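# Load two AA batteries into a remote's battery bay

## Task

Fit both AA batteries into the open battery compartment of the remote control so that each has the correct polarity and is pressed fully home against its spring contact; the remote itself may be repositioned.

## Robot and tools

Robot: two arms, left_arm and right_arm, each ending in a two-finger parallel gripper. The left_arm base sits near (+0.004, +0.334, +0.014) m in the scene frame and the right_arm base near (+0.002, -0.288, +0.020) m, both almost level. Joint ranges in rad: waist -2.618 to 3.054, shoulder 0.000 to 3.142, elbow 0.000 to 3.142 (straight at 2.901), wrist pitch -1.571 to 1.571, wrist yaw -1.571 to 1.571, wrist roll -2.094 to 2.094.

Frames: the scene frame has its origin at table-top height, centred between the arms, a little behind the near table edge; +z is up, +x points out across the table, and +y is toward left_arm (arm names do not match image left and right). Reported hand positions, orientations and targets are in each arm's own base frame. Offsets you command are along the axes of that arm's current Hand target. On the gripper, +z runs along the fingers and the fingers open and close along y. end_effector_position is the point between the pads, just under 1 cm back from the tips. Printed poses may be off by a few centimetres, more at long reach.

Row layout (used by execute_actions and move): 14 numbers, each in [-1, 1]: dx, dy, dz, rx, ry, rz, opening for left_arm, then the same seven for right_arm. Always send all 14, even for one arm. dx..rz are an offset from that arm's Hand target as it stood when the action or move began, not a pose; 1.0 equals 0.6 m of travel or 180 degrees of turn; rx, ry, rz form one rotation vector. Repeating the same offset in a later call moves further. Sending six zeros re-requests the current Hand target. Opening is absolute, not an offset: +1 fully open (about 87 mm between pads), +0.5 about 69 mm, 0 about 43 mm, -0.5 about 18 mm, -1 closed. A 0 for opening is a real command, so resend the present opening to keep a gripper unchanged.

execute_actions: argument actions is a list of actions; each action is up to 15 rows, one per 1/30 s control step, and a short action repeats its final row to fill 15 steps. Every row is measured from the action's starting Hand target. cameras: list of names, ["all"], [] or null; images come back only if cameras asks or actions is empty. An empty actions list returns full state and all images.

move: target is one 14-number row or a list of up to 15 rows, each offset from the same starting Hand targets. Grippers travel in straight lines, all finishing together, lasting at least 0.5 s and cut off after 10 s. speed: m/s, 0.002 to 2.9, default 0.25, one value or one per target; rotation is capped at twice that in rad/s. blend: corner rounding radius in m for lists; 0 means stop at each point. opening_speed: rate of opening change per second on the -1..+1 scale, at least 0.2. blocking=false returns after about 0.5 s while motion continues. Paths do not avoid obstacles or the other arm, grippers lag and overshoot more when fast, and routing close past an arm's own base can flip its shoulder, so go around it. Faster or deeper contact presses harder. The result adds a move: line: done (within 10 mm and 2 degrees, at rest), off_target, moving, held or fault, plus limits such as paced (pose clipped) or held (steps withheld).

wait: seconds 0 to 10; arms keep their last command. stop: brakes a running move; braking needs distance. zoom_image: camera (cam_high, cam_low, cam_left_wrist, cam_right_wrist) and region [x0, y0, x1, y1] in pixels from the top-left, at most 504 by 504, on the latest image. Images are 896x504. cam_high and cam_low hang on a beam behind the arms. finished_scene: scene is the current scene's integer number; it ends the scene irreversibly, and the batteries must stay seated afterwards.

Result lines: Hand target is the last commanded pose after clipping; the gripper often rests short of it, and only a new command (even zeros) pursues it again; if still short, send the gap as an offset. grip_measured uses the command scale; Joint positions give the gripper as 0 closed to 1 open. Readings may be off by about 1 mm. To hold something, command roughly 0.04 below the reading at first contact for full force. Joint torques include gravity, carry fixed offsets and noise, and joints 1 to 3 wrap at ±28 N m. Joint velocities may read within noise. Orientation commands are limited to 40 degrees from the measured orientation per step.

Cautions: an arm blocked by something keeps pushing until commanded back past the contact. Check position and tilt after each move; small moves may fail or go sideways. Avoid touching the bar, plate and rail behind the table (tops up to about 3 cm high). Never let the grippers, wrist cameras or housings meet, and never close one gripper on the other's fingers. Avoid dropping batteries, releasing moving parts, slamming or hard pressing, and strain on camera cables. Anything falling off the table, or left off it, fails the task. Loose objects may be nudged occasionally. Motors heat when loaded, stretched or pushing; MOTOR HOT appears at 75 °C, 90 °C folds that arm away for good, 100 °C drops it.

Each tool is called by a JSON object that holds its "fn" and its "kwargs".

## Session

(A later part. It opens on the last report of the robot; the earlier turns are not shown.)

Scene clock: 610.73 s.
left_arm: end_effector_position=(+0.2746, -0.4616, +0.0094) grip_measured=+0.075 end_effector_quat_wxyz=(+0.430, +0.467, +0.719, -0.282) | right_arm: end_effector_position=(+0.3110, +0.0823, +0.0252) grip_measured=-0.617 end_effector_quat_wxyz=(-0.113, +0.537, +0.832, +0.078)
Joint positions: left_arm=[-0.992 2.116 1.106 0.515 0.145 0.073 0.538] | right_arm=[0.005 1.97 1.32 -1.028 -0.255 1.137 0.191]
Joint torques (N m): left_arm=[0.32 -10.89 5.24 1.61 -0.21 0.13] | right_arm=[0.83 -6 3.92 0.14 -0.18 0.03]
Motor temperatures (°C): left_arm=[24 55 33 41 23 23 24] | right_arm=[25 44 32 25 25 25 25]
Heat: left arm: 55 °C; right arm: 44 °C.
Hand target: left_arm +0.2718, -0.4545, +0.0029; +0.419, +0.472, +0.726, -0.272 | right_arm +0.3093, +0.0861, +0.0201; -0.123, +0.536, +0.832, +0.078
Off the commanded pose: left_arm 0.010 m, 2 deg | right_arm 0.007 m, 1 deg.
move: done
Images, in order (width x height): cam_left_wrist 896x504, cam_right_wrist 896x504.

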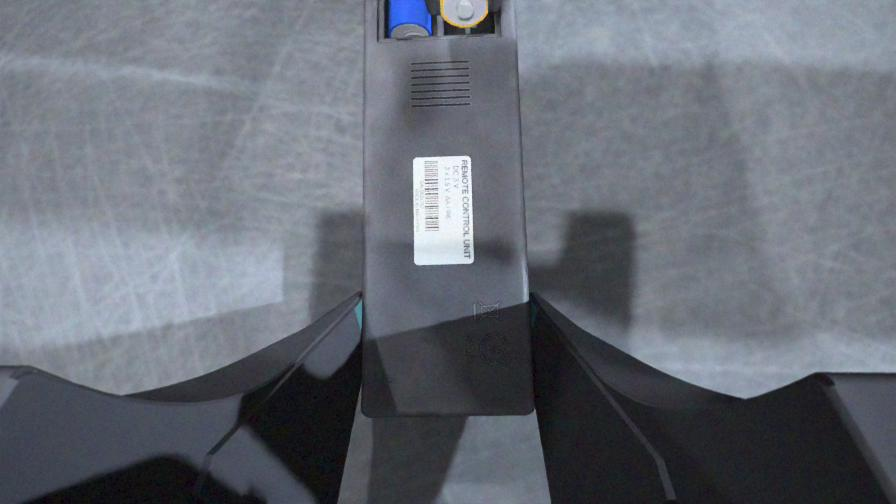

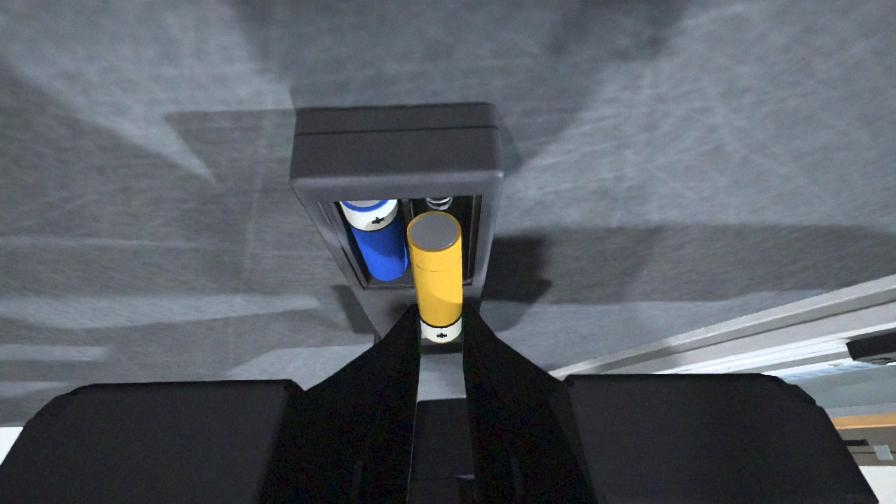

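{"fn": "move", "kwargs": {"target": [[0,0,0,0,0,0,0.02,0,-0.004,0,0,0,0,-0.8],[0,0,0,0,0,0,0.02,-0.002,-0.004,0.008,0,0,0,-0.8]], "speed": 0.06, "cameras": ["cam_right_wrist","cam_left_wrist"]}}

{"fn": "zoom_image", "kwargs": {"camera": "cam_right_wrist", "region": [300, 130, 600, 410]}}

{"fn": "zoom_image", "kwargs": {"camera": "cam_left_wrist", "region": [340, 0, 560, 100]}}

Scene clock: 621.47 s.
left_arm: end_effector_position=(+0.2746, -0.4616, +0.0094) grip_measured=+0.075 end_effector_quat_wxyz=(+0.430, +0.467, +0.719, -0.282) | right_arm: end_effector_position=(+0.3089, +0.0824, +0.0205) grip_measured=-0.617 end_effector_quat_wxyz=(-0.113, +0.537, +0.832, +0.078)
Joint positions: left_arm=[-0.992 2.116 1.106 0.515 0.145 0.073 0.538] | right_arm=[0.005 1.97 1.299 -1.007 -0.255 1.137 0.191]
Joint torques (N m): left_arm=[0.31 -10.8 5.22 1.61 -0.21 0.14] | right_arm=[0.62 -5.93 3.84 0.14 -0.17 0.01]
Motor temperatures (°C): left_arm=[24 56 33 41 23 23 24] | right_arm=[25 44 32 25 25 25 25]
Heat: left arm: 56 °C; right arm: 44 °C.
Hand target: left_arm +0.2718, -0.4545, +0.0029; +0.419, +0.472, +0.726, -0.272 | right_arm +0.3070, +0.0853, +0.0152; -0.123, +0.536, +0.832, +0.078
Off the commanded pose: left_arm 0.010 m, 2 deg | right_arm 0.006 m, 1 deg.
move: done
Images, in order (width x height): cam_left_wrist 896x504, cam_right_wrist 896x504.

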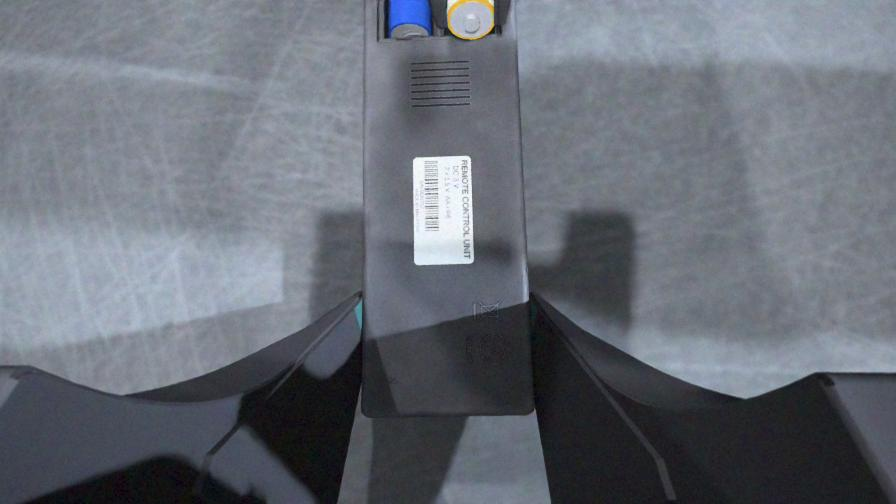

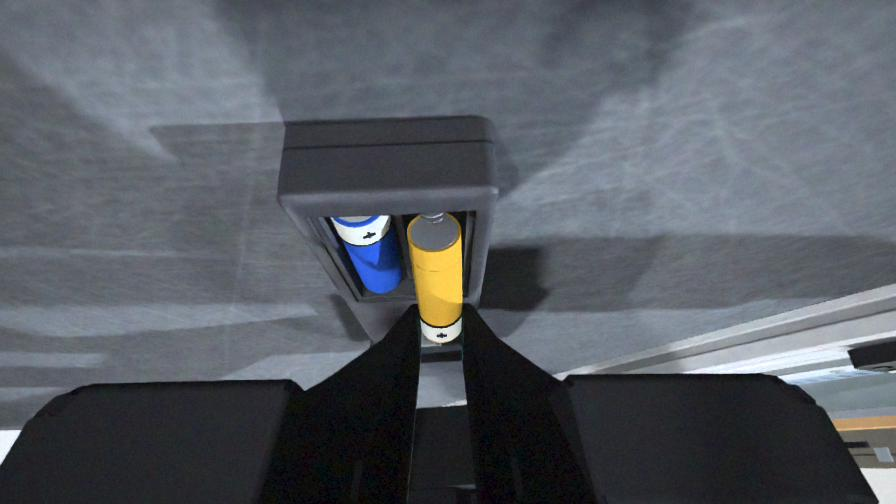

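Scaled by 1.680 from the camera's 896x504 image, which has a finer 1280x720 frame.

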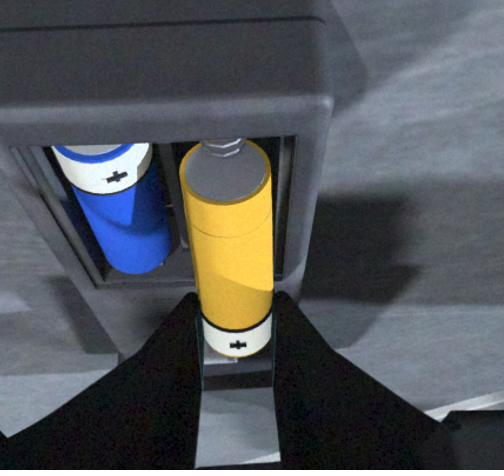

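Scaled by 2.291 from the camera's 896x504 image, which has a finer 1280x720 frame.

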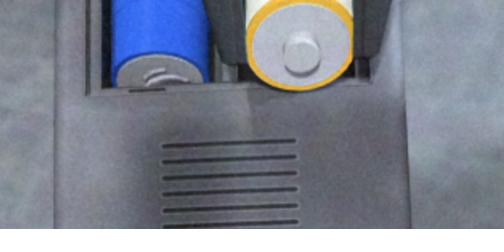

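{"fn": "move", "kwargs": {"target": [[0,0,0,0,0,0,0.02,-0.035,0.002,-0.007,0,0,0,-0.8],[0,0,0,0,0,0,0.02,-0.065,0.002,-0.011,0,0,0,-0.8]], "speed": 0.06, "cameras": ["cam_right_wrist","cam_left_wrist"]}}

{"fn": "zoom_image", "kwargs": {"camera": "cam_right_wrist", "region": [300, 130, 600, 410]}}

{"fn": "zoom_image", "kwargs": {"camera": "cam_left_wrist", "region": [340, 0, 560, 100]}}

Scene clock: 630.93 s.
left_arm: end_effector_position=(+0.2737, -0.4628, +0.0100) grip_measured=+0.075 end_effector_quat_wxyz=(+0.431, +0.468, +0.718, -0.283) | right_arm: end_effector_position=(+0.3090, +0.0715, +0.0215) grip_measured=-0.617 end_effector_quat_wxyz=(-0.162, +0.532, +0.826, +0.098)
Joint positions: left_arm=[-0.996 2.116 1.106 0.518 0.144 0.073 0.538] | right_arm=[-0.063 2.043 1.365 -1.087 -0.329 1.049 0.191]
Joint torques (N m): left_arm=[0.57 -10.8 5.18 1.59 -0.2 0.13] | right_arm=[-2.4 -6.16 6.08 0.33 0.81 -0.11]
Motor temperatures (°C): left_arm=[24 56 33 41 23 23 24] | right_arm=[25 44 31 25 25 25 25]
Heat: left arm: 56 °C; right arm: 44 °C.
Hand target: left_arm +0.2718, -0.4545, +0.0029; +0.419, +0.472, +0.726, -0.272 | right_arm +0.3244, +0.0501, +0.0103; -0.123, +0.536, +0.832, +0.079
Off the commanded pose: left_arm 0.011 m, 2 deg | right_arm 0.029 m, 5 deg.
move: off_target (left_arm, right_arm)
Images, in order (width x height): cam_left_wrist 896x504, cam_right_wrist 896x504.

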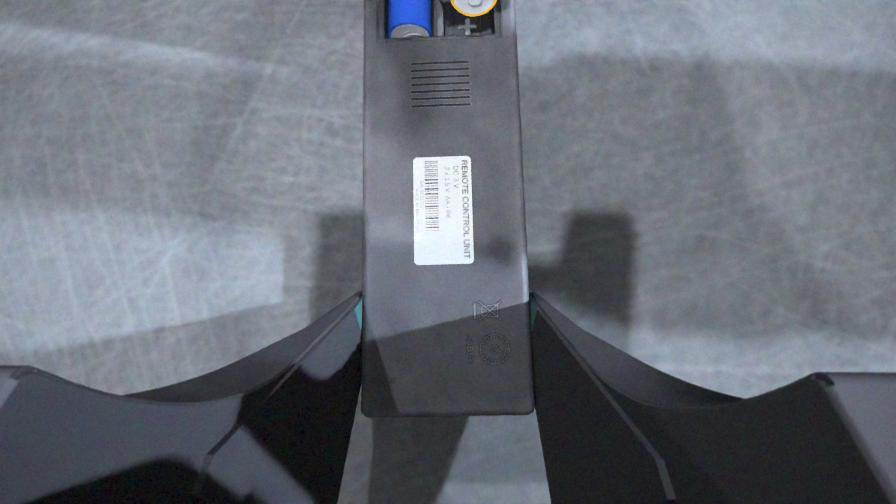

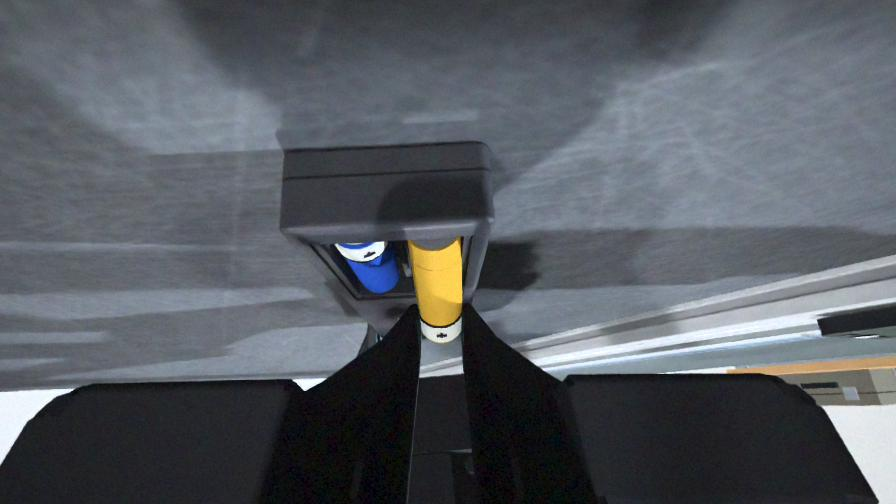

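Scaled by 1.680 from the camera's 896x504 image, which has a finer 1280x720 frame.

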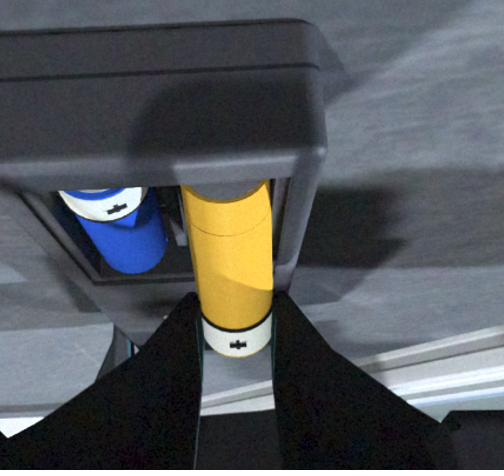

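Scaled by 2.291 from the camera's 896x504 image, which has a finer 1280x720 frame.

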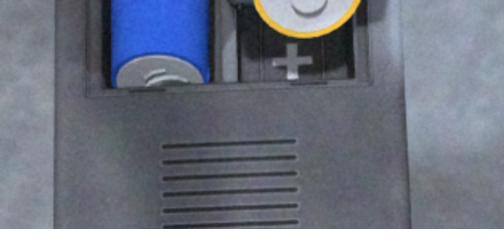

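{"fn": "move", "kwargs": {"target": [[0,0,0,0,0,0,0.02,-0.008,0,0.03,0,-0.04,0,-0.8]], "speed": 0.06, "cameras": ["cam_right_wrist","cam_left_wrist"]}}

{"fn": "zoom_image", "kwargs": {"camera": "cam_right_wrist", "region": [300, 130, 600, 410]}}

{"fn": "zoom_image", "kwargs": {"camera": "cam_left_wrist", "region": [340, 0, 560, 100]}}

Scene clock: 639.23 s.
left_arm: end_effector_position=(+0.2736, -0.4628, +0.0100) grip_measured=+0.075 end_effector_quat_wxyz=(+0.431, +0.468, +0.718, -0.283) | right_arm: end_effector_position=(+0.3086, +0.0736, +0.0142) grip_measured=-0.617 end_effector_quat_wxyz=(-0.142, +0.536, +0.828, +0.081)
Joint positions: left_arm=[-0.996 2.116 1.106 0.518 0.144 0.073 0.538] | right_arm=[-0.036 2.028 1.334 -1.044 -0.285 1.089 0.191]
Joint torques (N m): left_arm=[0.58 -10.84 5.16 1.58 -0.18 0.13] | right_arm=[-0.18 -7.66 2.41 1.12 1.5 0.14]
Motor temperatures (°C): left_arm=[24 56 33 40 23 23 24] | right_arm=[25 44 32 25 25 25 25]
Heat: left arm: 56 °C; right arm: 44 °C.
Hand target: left_arm +0.2718, -0.4545, +0.0029; +0.419, +0.472, +0.726, -0.273 | right_arm +0.3242, +0.0505, -0.0083; -0.070, +0.540, +0.838, +0.045
Off the commanded pose: left_arm 0.011 m, 2 deg | right_arm 0.036 m, 9 deg.
move: off_target (left_arm, right_arm)
Images, in order (width x height): cam_left_wrist 896x504, cam_right_wrist 896x504.

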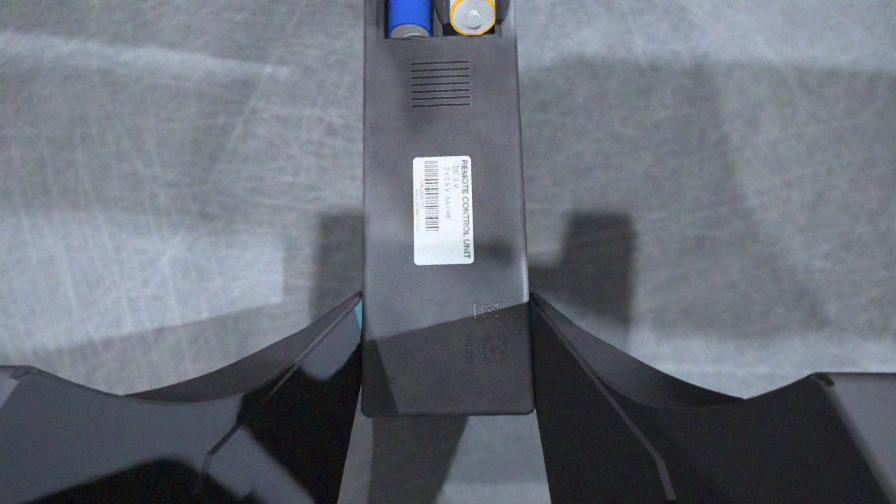

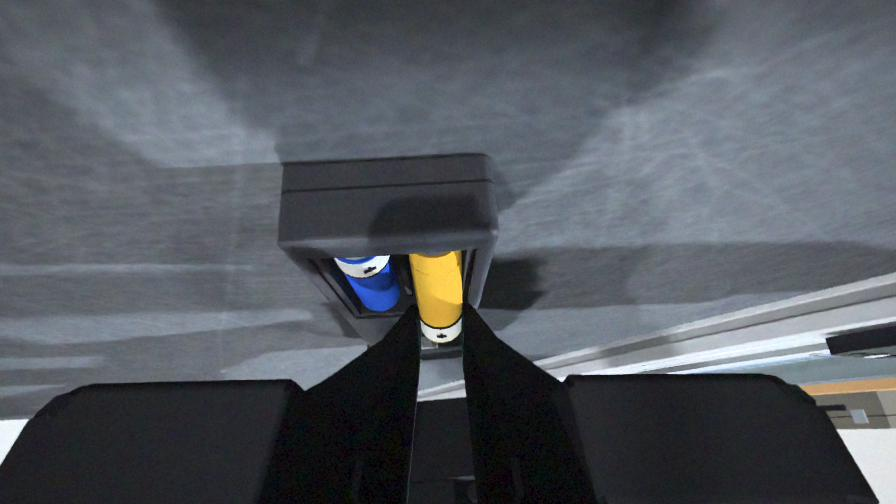

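Scaled by 1.680 from the camera's 896x504 image, which has a finer 1280x720 frame.

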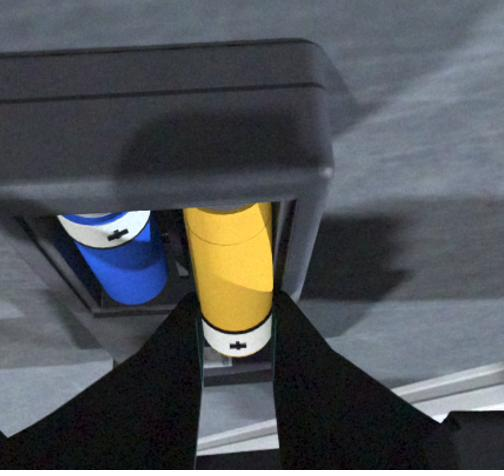

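Scaled by 2.291 from the camera's 896x504 image, which has a finer 1280x720 frame.

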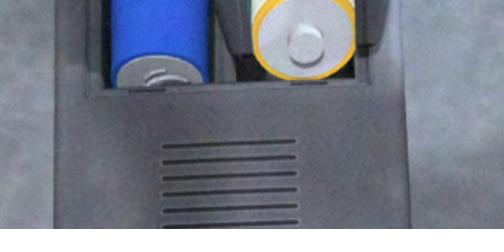

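{"fn": "move", "kwargs": {"target": [[0,0,0,0,0,0,0.02,0.036,0,0.0,0,0,0,-0.8],[0,0,0,0,0,0,0.02,0.038,0,0,0,0,0,-0.44]], "speed": 0.06, "opening_speed": 0.3, "cameras": ["cam_right_wrist","cam_left_wrist"]}}

{"fn": "zoom_image", "kwargs": {"camera": "cam_right_wrist", "region": [300, 130, 600, 410]}}

{"fn": "zoom_image", "kwargs": {"camera": "cam_left_wrist", "region": [340, 0, 560, 100]}}

Scene clock: 651.17 s.
left_arm: end_effector_position=(+0.2735, -0.4628, +0.0100) grip_measured=+0.075 end_effector_quat_wxyz=(+0.431, +0.468, +0.717, -0.284) | right_arm: end_effector_position=(+0.3106, +0.0780, +0.0143) grip_measured=-0.440 end_effector_quat_wxyz=(-0.100, +0.540, +0.833, +0.065)
Joint positions: left_arm=[-0.996 2.116 1.106 0.518 0.145 0.073 0.538] | right_arm=[0.009 1.973 1.291 -0.986 -0.22 1.147 0.28]
Joint torques (N m): left_arm=[0.61 -10.85 5.15 1.58 -0.21 0.13] | right_arm=[1.36 -6.24 1.61 0.93 0.76 0.14]
Motor temperatures (°C): left_arm=[24 56 33 40 23 23 24] | right_arm=[25 44 31 26 26 25 25]
Heat: left arm: 56 °C; right arm: 44 °C.
Hand target: left_arm +0.2718, -0.4545, +0.0029; +0.419, +0.472, +0.726, -0.273 | right_arm +0.3148, +0.0710, -0.0046; -0.070, +0.540, +0.838, +0.045
Off the commanded pose: left_arm 0.011 m, 2 deg | right_arm 0.021 m, 4 deg.
move: off_target (left_arm, right_arm); target 2's new opening was sent with right_arm's hand 0.021 m and 5 deg from that target
Images, in order (width x height): cam_left_wrist 896x504, cam_right_wrist 896x504.

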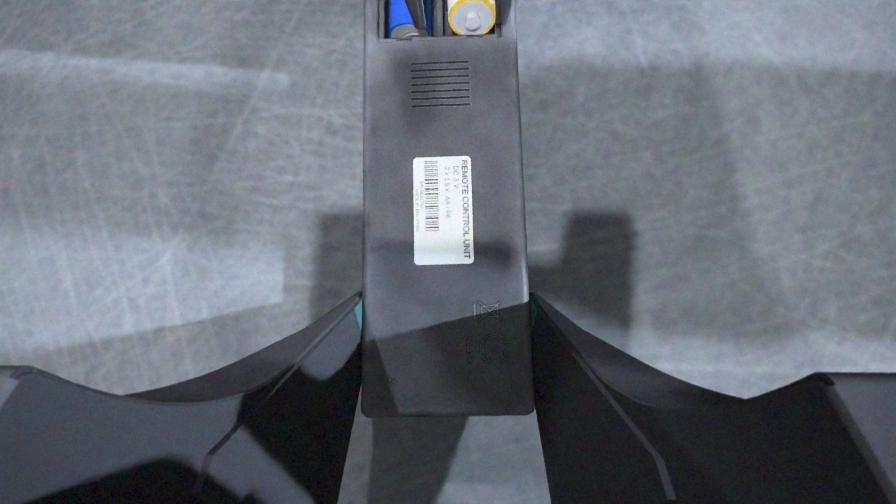

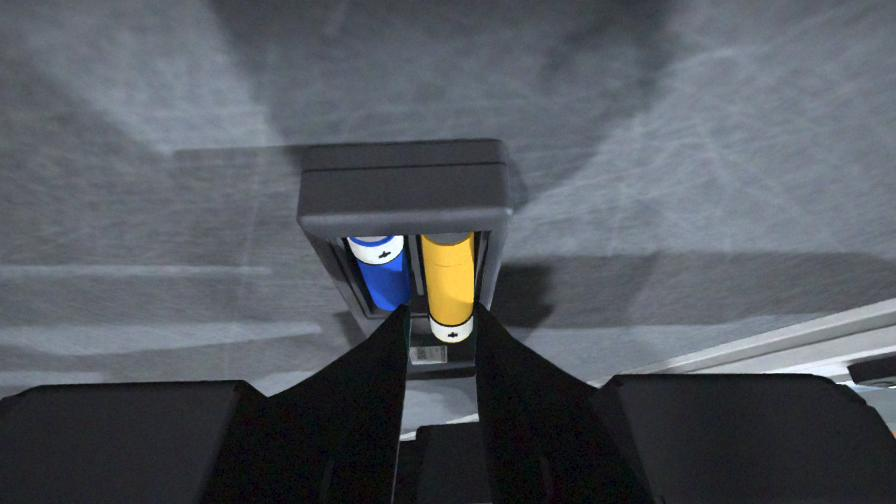

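Scaled by 1.680 from the camera's 896x504 image, which has a finer 1280x720 frame.

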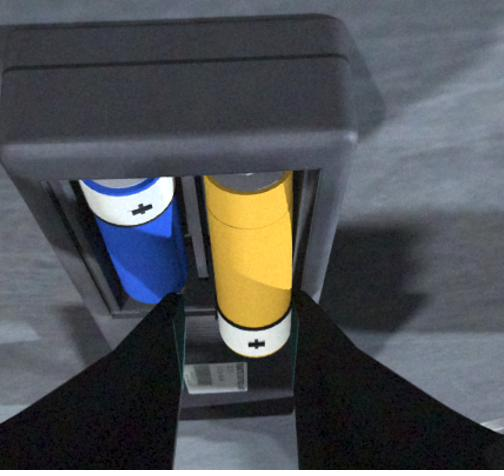

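Scaled by 2.291 from the camera's 896x504 image, which has a finer 1280x720 frame.

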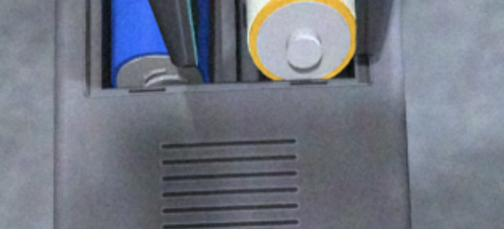

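{"fn": "move", "kwargs": {"target": [[0,0,0,0,0,0,0.02,0.014,0,-0.09,0,0,0,-0.44],[0,0,0,0,0,0,0.02,0.027,-0.005,-0.086,0,-0.053,0,-0.4]], "speed": 0.1}}

{"fn": "move", "kwargs": {"target": [0,0,0,0,0,0,0.02,0,0,0.025,0,0,0,-0.4], "speed": 0.1, "cameras": ["cam_right_wrist","cam_left_wrist"]}}

{"fn": "zoom_image", "kwargs": {"camera": "cam_right_wrist", "region": [300, 130, 600, 410]}}

{"fn": "zoom_image", "kwargs": {"camera": "cam_left_wrist", "region": [340, 0, 560, 100]}}

Scene clock: 665.73 s.
left_arm: end_effector_position=(+0.2735, -0.4628, +0.0100) grip_measured=+0.075 end_effector_quat_wxyz=(+0.431, +0.468, +0.717, -0.284) | right_arm: end_effector_position=(+0.3057, +0.0765, +0.0390) grip_measured=-0.400 end_effector_quat_wxyz=(-0.020, +0.538, +0.842, -0.010)
Joint positions: left_arm=[-0.996 2.116 1.106 0.518 0.145 0.073 0.538] | right_arm=[0.114 1.866 1.308 -1.056 -0.01 1.251 0.3]
Joint torques (N m): left_arm=[0.58 -10.82 5.19 1.58 -0.2 0.14] | right_arm=[0.62 -10.39 4.04 0.3 0.23 0.14]
Motor temperatures (°C): left_arm=[24 56 33 40 23 23 24] | right_arm=[25 43 30 26 26 25 25]
Heat: left arm: 56 °C; right arm: 43 °C.
Hand target: left_arm +0.2718, -0.4545, +0.0029; +0.419, +0.472, +0.726, -0.273 | right_arm +0.3090, +0.0766, +0.0489; +0.000, +0.541, +0.841, +0.000
Off the commanded pose: left_arm 0.011 m, 2 deg | right_arm 0.011 m, 3 deg.
move: off_target (left_arm, right_arm); target 2's new opening was sent with right_arm's hand 0.011 m and 3 deg from that target

Scene clock: 666.73 s.
left_arm: end_effector_position=(+0.2735, -0.4628, +0.0100) grip_measured=+0.075 end_effector_quat_wxyz=(+0.431, +0.468, +0.717, -0.284) | right_arm: end_effector_position=(+0.3066, +0.0766, +0.0292) grip_measured=-0.400 end_effector_quat_wxyz=(-0.013, +0.538, +0.843, -0.005)
Joint positions: left_arm=[-0.996 2.116 1.106 0.518 0.145 0.073 0.538] | right_arm=[0.114 1.866 1.268 -1 -0.01 1.251 0.3]
Joint torques (N m): left_arm=[0.55 -10.81 5.11 1.59 -0.21 0.14] | right_arm=[0.64 -8.83 4.01 0.34 0.23 0.13]
Motor temperatures (°C): left_arm=[24 56 33 40 23 23 24] | right_arm=[25 44 30 26 26 25 25]
Heat: left arm: 56 °C; right arm: 44 °C.
Hand target: left_arm +0.2718, -0.4545, +0.0029; +0.419, +0.472, +0.726, -0.273 | right_arm +0.3090, +0.0766, +0.0340; +0.000, +0.541, +0.841, -0.001
Off the commanded pose: left_arm 0.011 m, 2 deg | right_arm 0.005 m, 2 deg.
move: off_target (left_arm)
Images, in order (width x height): cam_left_wrist 896x504, cam_right_wrist 896x504.

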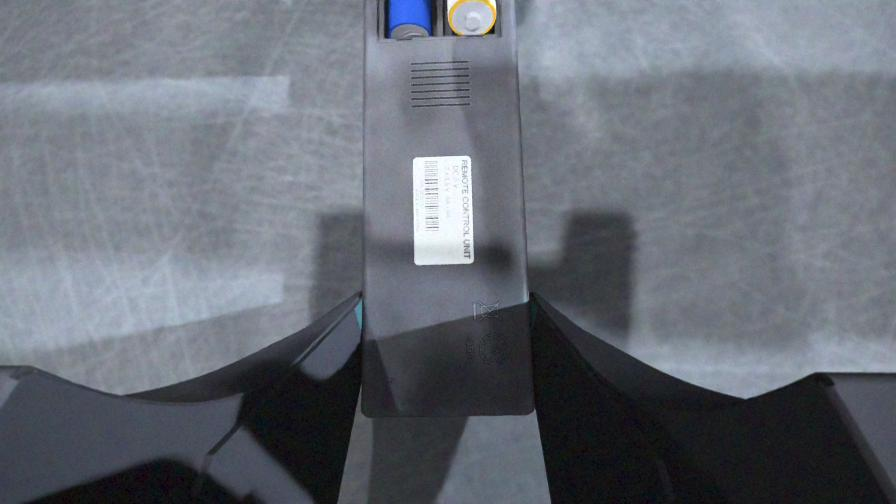

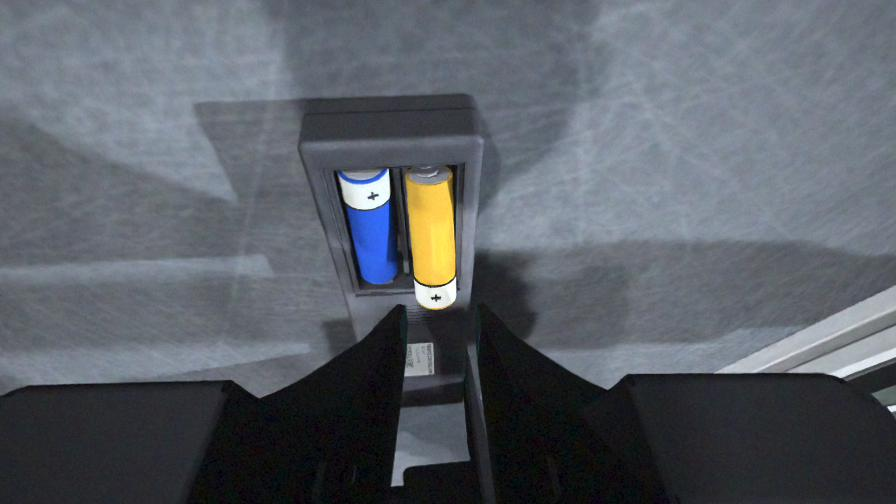

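Scaled by 1.680 from the camera's 896x504 image, which has a finer 1280x720 frame.

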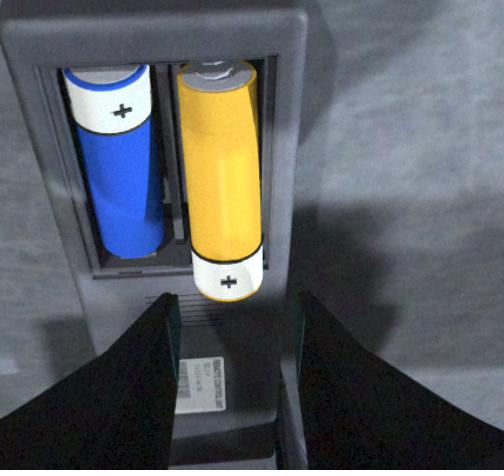

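Scaled by 2.291 from the camera's 896x504 image, which has a finer 1280x720 frame.

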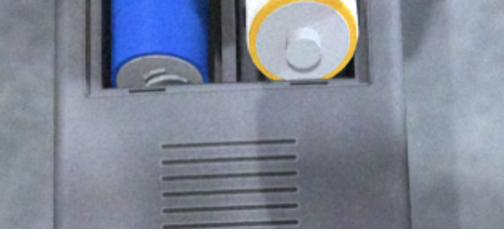

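{"fn": "move", "kwargs": {"target": [[0,0,0,0,0,0,0.02,-0.015,0,0.0,0,0,0,-0.4],[0,0,0,0,0,0,0.02,-0.015,0,0.034,0,0,0,-0.4],[0,0,0,0,0,0,0.02,-0.015,0,0.034,0,0,0,-0.8]], "speed": 0.08, "opening_speed": 0.6, "cameras": ["cam_right_wrist","cam_left_wrist"]}}

{"fn": "zoom_image", "kwargs": {"camera": "cam_right_wrist", "region": [300, 130, 600, 410]}}

{"fn": "zoom_image", "kwargs": {"camera": "cam_left_wrist", "region": [340, 0, 560, 100]}}

Scene clock: 678.07 s.
left_arm: end_effector_position=(+0.2736, -0.4628, +0.0100) grip_measured=+0.075 end_effector_quat_wxyz=(+0.431, +0.468, +0.718, -0.283) | right_arm: end_effector_position=(+0.3122, +0.0707, +0.0197) grip_measured=-0.667 end_effector_quat_wxyz=(+0.000, +0.542, +0.840, +0.004)
Joint positions: left_arm=[-0.996 2.116 1.106 0.518 0.144 0.073 0.538] | right_arm=[0.096 1.866 1.231 -0.93 -0.007 1.242 0.167]
Joint torques (N m): left_arm=[0.62 -10.82 5.11 1.58 -0.19 0.13] | right_arm=[-0.1 -5.48 4.08 0.47 0.19 -0.06]
Motor temperatures (°C): left_arm=[24 57 33 40 23 23 24] | right_arm=[25 44 31 26 26 25 25]
Heat: left arm: 57 °C; right arm: 44 °C.
Hand target: left_arm +0.2718, -0.4545, +0.0028; +0.419, +0.472, +0.726, -0.272 | right_arm +0.3126, +0.0684, +0.0136; -0.001, +0.541, +0.841, +0.000
Off the commanded pose: left_arm 0.011 m, 2 deg | right_arm 0.007 m, 1 deg.
move: off_target (left_arm)
Images, in order (width x height): cam_left_wrist 896x504, cam_right_wrist 896x504.

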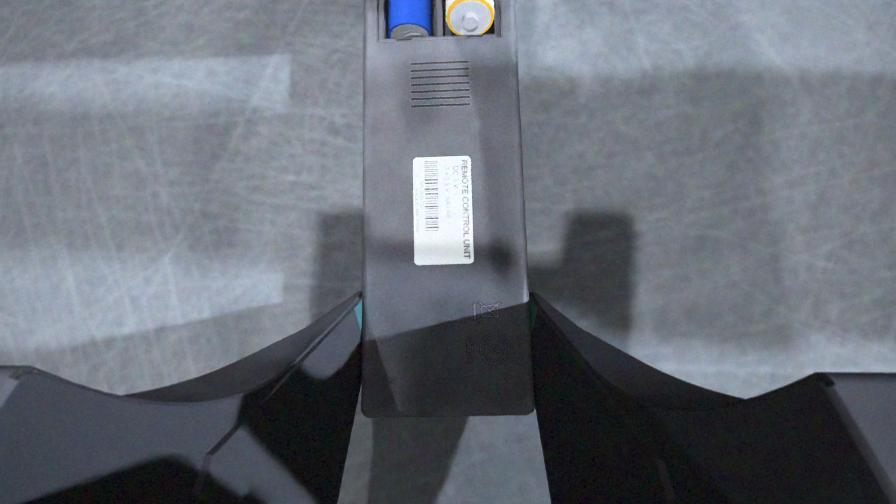

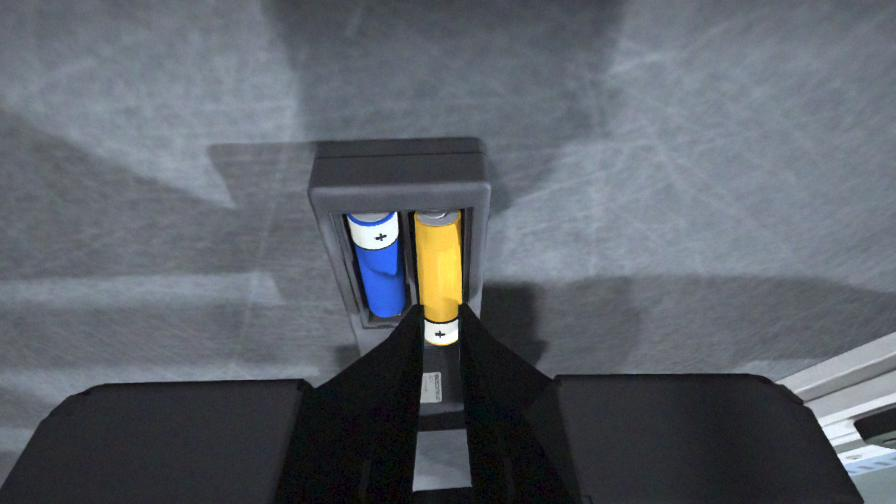

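Scaled by 1.680 from the camera's 896x504 image, which has a finer 1280x720 frame.

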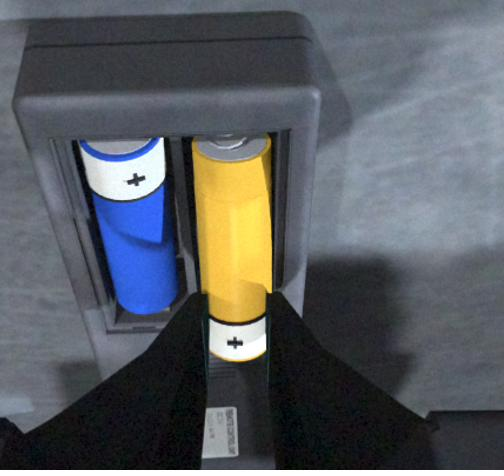

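Scaled by 2.291 from the camera's 896x504 image, which has a finer 1280x720 frame.

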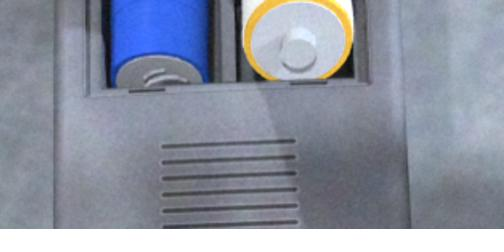

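{"fn": "move", "kwargs": {"target": [[0,0,0,0,0,0,0.02,0,0,0,0,0,0,-0.42],[0,0,0,0,0,0,0.02,0,0,0.008,0,0,0,-0.42],[0,0,0,0,0,0,0.02,0,0,0.008,0,0,0,-0.8],[0,0,0,0,0,0,0.02,-0.07,0,0.008,0,0,0,-0.8],[0,0,0,0,0,0,0.02,-0.07,0,0.03,0,0,0,-0.8]], "speed": 0.06, "opening_speed": 0.6, "cameras": ["cam_right_wrist","cam_left_wrist"]}}

{"fn": "zoom_image", "kwargs": {"camera": "cam_right_wrist", "region": [300, 130, 600, 410]}}

{"fn": "zoom_image", "kwargs": {"camera": "cam_left_wrist", "region": [340, 0, 560, 100]}}

Scene clock: 689.00 s.
left_arm: end_effector_position=(+0.2722, -0.4645, +0.0110) grip_measured=+0.075 end_effector_quat_wxyz=(+0.432, +0.469, +0.715, -0.286) | right_arm: end_effector_position=(+0.3112, +0.0622, +0.0154) grip_measured=-0.623 end_effector_quat_wxyz=(-0.057, +0.535, +0.842, +0.036)
Joint positions: left_arm=[-0.999 2.116 1.106 0.523 0.147 0.073 0.538] | right_arm=[0.011 1.93 1.269 -0.967 -0.122 1.139 0.188]
Joint torques (N m): left_arm=[0.83 -10.85 5.11 1.55 -0.22 0.14] | right_arm=[-3.04 -4.81 4.25 1.06 1.47 -0.14]
Motor temperatures (°C): left_arm=[24 57 33 40 23 23 24] | right_arm=[25 43 31 25 26 25 25]
Heat: left arm: 57 °C; right arm: 43 °C.
Hand target: left_arm +0.2718, -0.4545, +0.0029; +0.419, +0.472, +0.726, -0.273 | right_arm +0.3301, +0.0301, -0.0045; +0.000, +0.541, +0.841, +0.000
Off the commanded pose: left_arm 0.013 m, 3 deg | right_arm 0.042 m, 8 deg.
move: off_target (left_arm, right_arm)
Images, in order (width x height): cam_left_wrist 896x504, cam_right_wrist 896x504.

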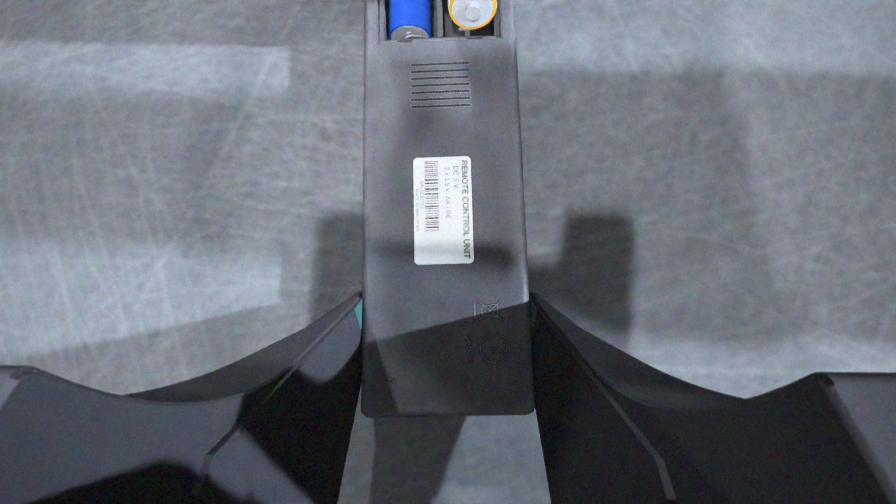

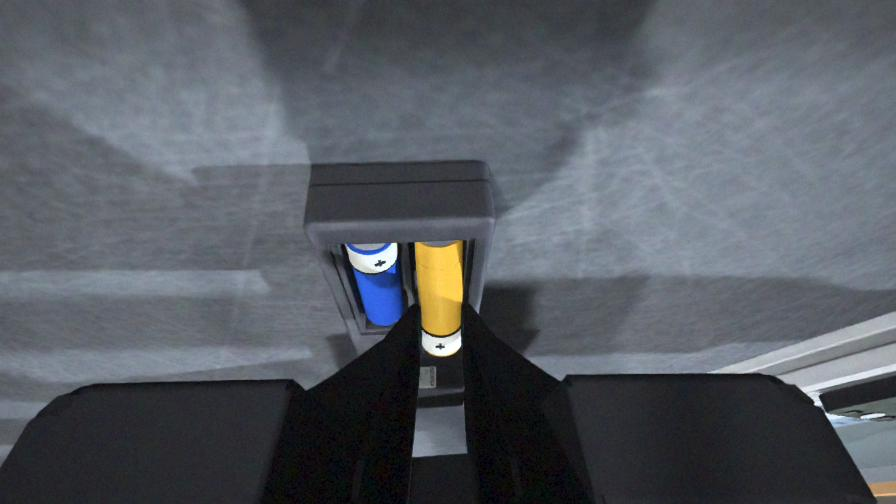

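Scaled by 1.680 from the camera's 896x504 image, which has a finer 1280x720 frame.

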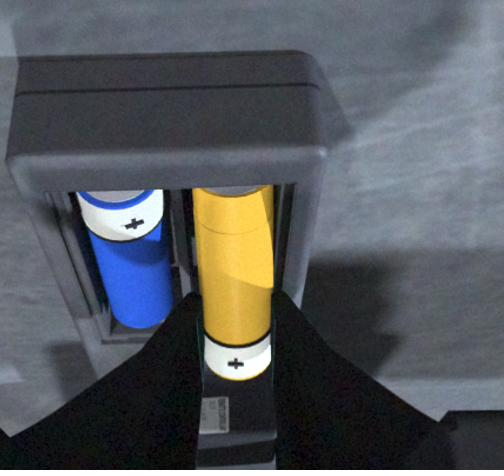

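Scaled by 2.291 from the camera's 896x504 image, which has a finer 1280x720 frame.

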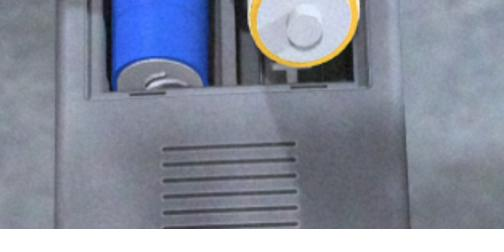

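{"fn": "move", "kwargs": {"target": [[0,0,0,0,0,0,0.02,0.058,0,0.0,0,0,0,-0.8],[0,0,0,0,0,0,0.02,0.06,0,0,0,0,0,-0.44]], "speed": 0.06, "opening_speed": 0.3}}

{"fn": "move", "kwargs": {"target": [[0,0,0,0,0,0,0.02,0,0,-0.075,0,0,0,-0.44],[0,0,0,0,0,0,0.02,0.004,0,-0.075,0,0,0,-1],[0,0,0,0,0,0,0.02,0.004,0,-0.04,0,0,0,-1]], "speed": 0.1, "cameras": ["cam_right_wrist","cam_left_wrist"]}}

{"fn": "zoom_image", "kwargs": {"camera": "cam_right_wrist", "region": [300, 130, 600, 410]}}

{"fn": "zoom_image", "kwargs": {"camera": "cam_left_wrist", "region": [340, 0, 560, 100]}}

Scene clock: 699.10 s.
left_arm: end_effector_position=(+0.2720, -0.4641, +0.0105) grip_measured=+0.075 end_effector_quat_wxyz=(+0.431, +0.469, +0.716, -0.285) | right_arm: end_effector_position=(+0.3122, +0.0693, +0.0139) grip_measured=-0.440 end_effector_quat_wxyz=(-0.020, +0.539, +0.842, +0.017)
Joint positions: left_arm=[-0.999 2.116 1.106 0.52 0.147 0.073 0.538] | right_arm=[0.068 1.893 1.233 -0.923 -0.052 1.206 0.28]
Joint torques (N m): left_arm=[0.91 -10.85 5.12 1.57 -0.22 0.14] | right_arm=[0.88 -5.05 1.65 1.03 0.69 0.16]
Motor temperatures (°C): left_arm=[24 57 33 39 23 23 24] | right_arm=[25 43 31 26 26 25 25]
Heat: left arm: 57 °C; right arm: 43 °C.
Hand target: left_arm +0.2718, -0.4545, +0.0029; +0.419, +0.472, +0.726, -0.273 | right_arm +0.3151, +0.0629, -0.0045; -0.001, +0.541, +0.841, -0.001
Off the commanded pose: left_arm 0.012 m, 2 deg | right_arm 0.020 m, 3 deg.
move: off_target (left_arm, right_arm); target 2's new opening was sent with right_arm's hand 0.020 m and 3 deg from that target

Scene clock: 701.73 s.
left_arm: end_effector_position=(+0.2720, -0.4640, +0.0104) grip_measured=+0.075 end_effector_quat_wxyz=(+0.431, +0.469, +0.716, -0.285) | right_arm: end_effector_position=(+0.3121, +0.0656, +0.0225) grip_measured=-1.000 end_effector_quat_wxyz=(-0.014, +0.539, +0.842, -0.001)
Joint positions: left_arm=[-0.999 2.116 1.106 0.519 0.147 0.073 0.538] | right_arm=[0.077 1.887 1.268 -0.975 -0.014 1.215 0]
Joint torques (N m): left_arm=[0.84 -10.86 5.15 1.56 -0.22 0.13] | right_arm=[0.75 -7.84 2.74 0.62 0.28 0.13]
Motor temperatures (°C): left_arm=[24 57 33 39 23 23 24] | right_arm=[25 44 31 26 26 25 25]
Heat: left arm: 57 °C; right arm: 44 °C.
Hand target: left_arm +0.2719, -0.4545, +0.0029; +0.419, +0.472, +0.726, -0.273 | right_arm +0.3142, +0.0651, +0.0196; +0.000, +0.541, +0.841, +0.000
Off the commanded pose: left_arm 0.012 m, 2 deg | right_arm 0.004 m, 2 deg.
move: off_target (left_arm); target 2's new opening was sent with right_arm's hand 0.017 m and 3 deg from that target
Images, in order (width x height): cam_left_wrist 896x504, cam_right_wrist 896x504.

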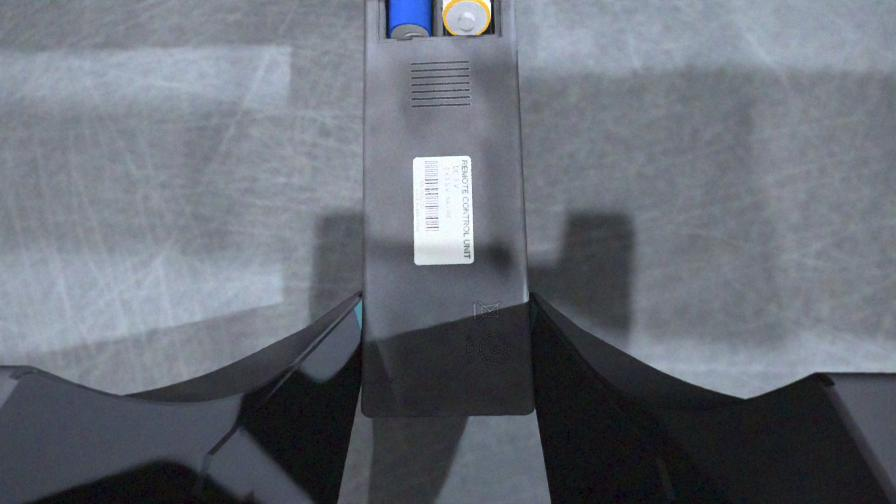

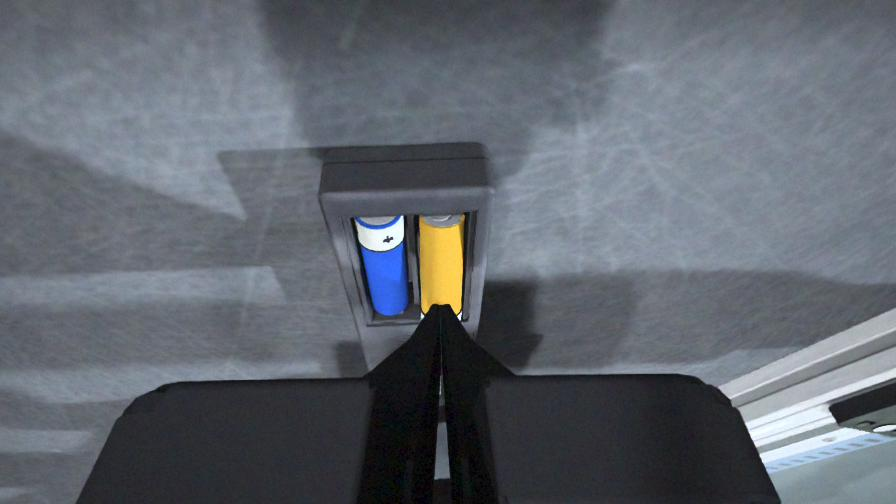

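Scaled by 1.680 from the camera's 896x504 image, which has a finer 1280x720 frame.

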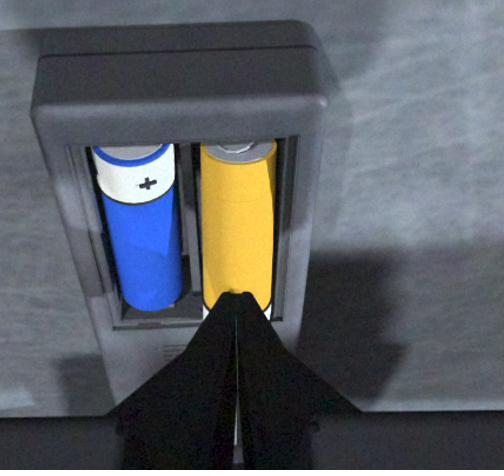

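Scaled by 2.291 from the camera's 896x504 image, which has a finer 1280x720 frame.

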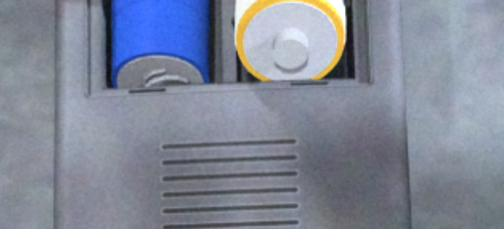

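{"fn": "move", "kwargs": {"target": [0,0,0,0,0,0,0.02,0.0,0.0,0.06,0,0,0,-1], "speed": 0.05, "cameras": ["cam_right_wrist","cam_left_wrist"]}}

{"fn": "zoom_image", "kwargs": {"camera": "cam_right_wrist", "region": [300, 130, 600, 410]}}

{"fn": "zoom_image", "kwargs": {"camera": "cam_left_wrist", "region": [340, 0, 560, 100]}}

Scene clock: 708.10 s.
left_arm: end_effector_position=(+0.2719, -0.4639, +0.0101) grip_measured=+0.075 end_effector_quat_wxyz=(+0.431, +0.469, +0.716, -0.285) | right_arm: end_effector_position=(+0.3138, +0.0649, +0.0155) grip_measured=-1.000 end_effector_quat_wxyz=(+0.000, +0.540, +0.841, +0.011)
Joint positions: left_arm=[-0.999 2.116 1.106 0.518 0.147 0.073 0.538] | right_arm=[0.072 1.87 1.216 -0.904 -0.017 1.214 0]
Joint torques (N m): left_arm=[0.88 -10.82 5.16 1.58 -0.23 0.14] | right_arm=[1.11 -1.94 0.46 1.36 0.32 0.12]
Motor temperatures (°C): left_arm=[24 57 33 39 23 23 24] | right_arm=[25 44 31 26 26 25 25]
Heat: left arm: 57 °C; right arm: 44 °C.
Hand target: left_arm +0.2718, -0.4544, +0.0028; +0.419, +0.472, +0.726, -0.272 | right_arm +0.3142, +0.0650, -0.0164; +0.000, +0.541, +0.841, +0.000
Off the commanded pose: left_arm 0.012 m, 2 deg | right_arm 0.032 m, 1 deg.
move: off_target (left_arm, right_arm)
Images, in order (width x height): cam_left_wrist 896x504, cam_right_wrist 896x504.

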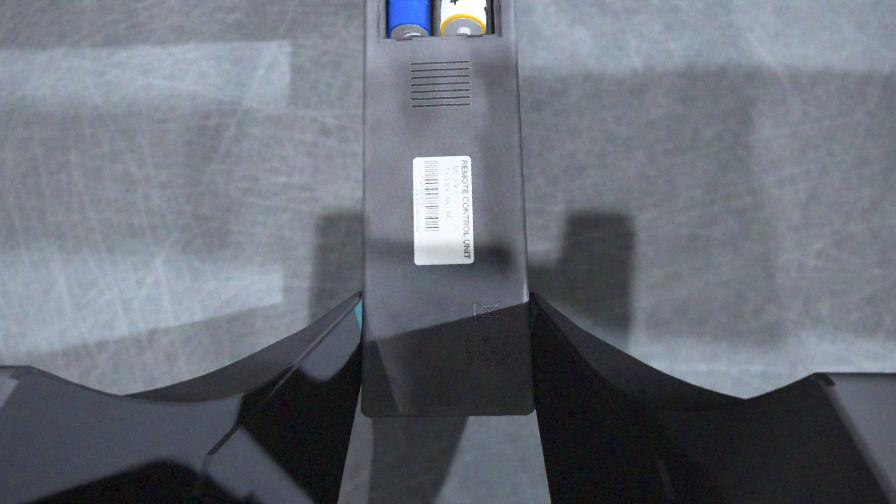

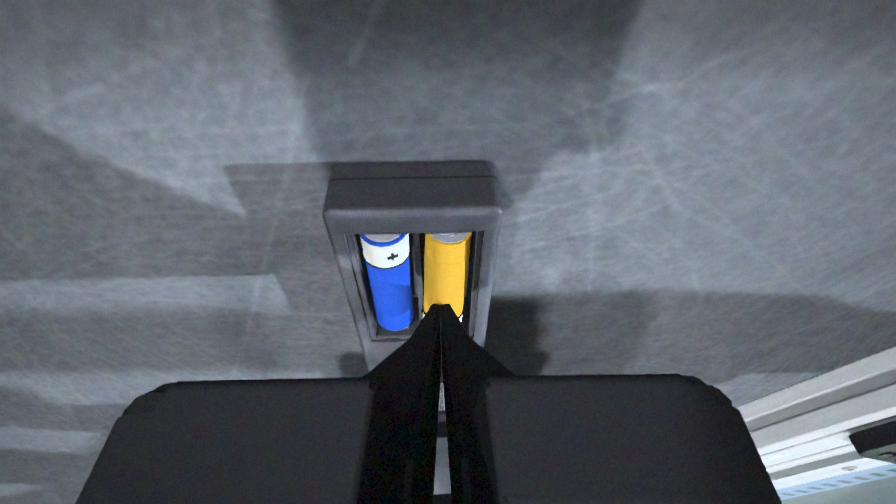

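Scaled by 1.680 from the camera's 896x504 image, which has a finer 1280x720 frame.

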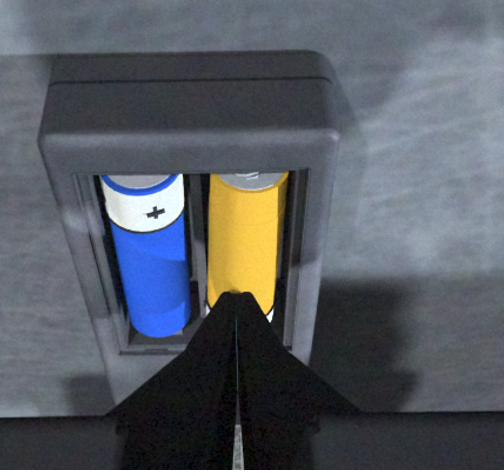

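Scaled by 2.291 from the camera's 896x504 image, which has a finer 1280x720 frame.

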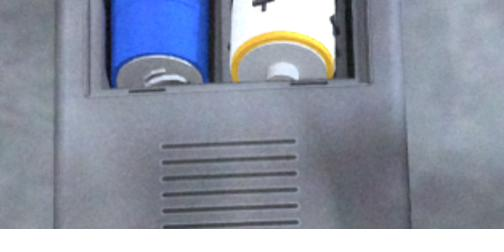

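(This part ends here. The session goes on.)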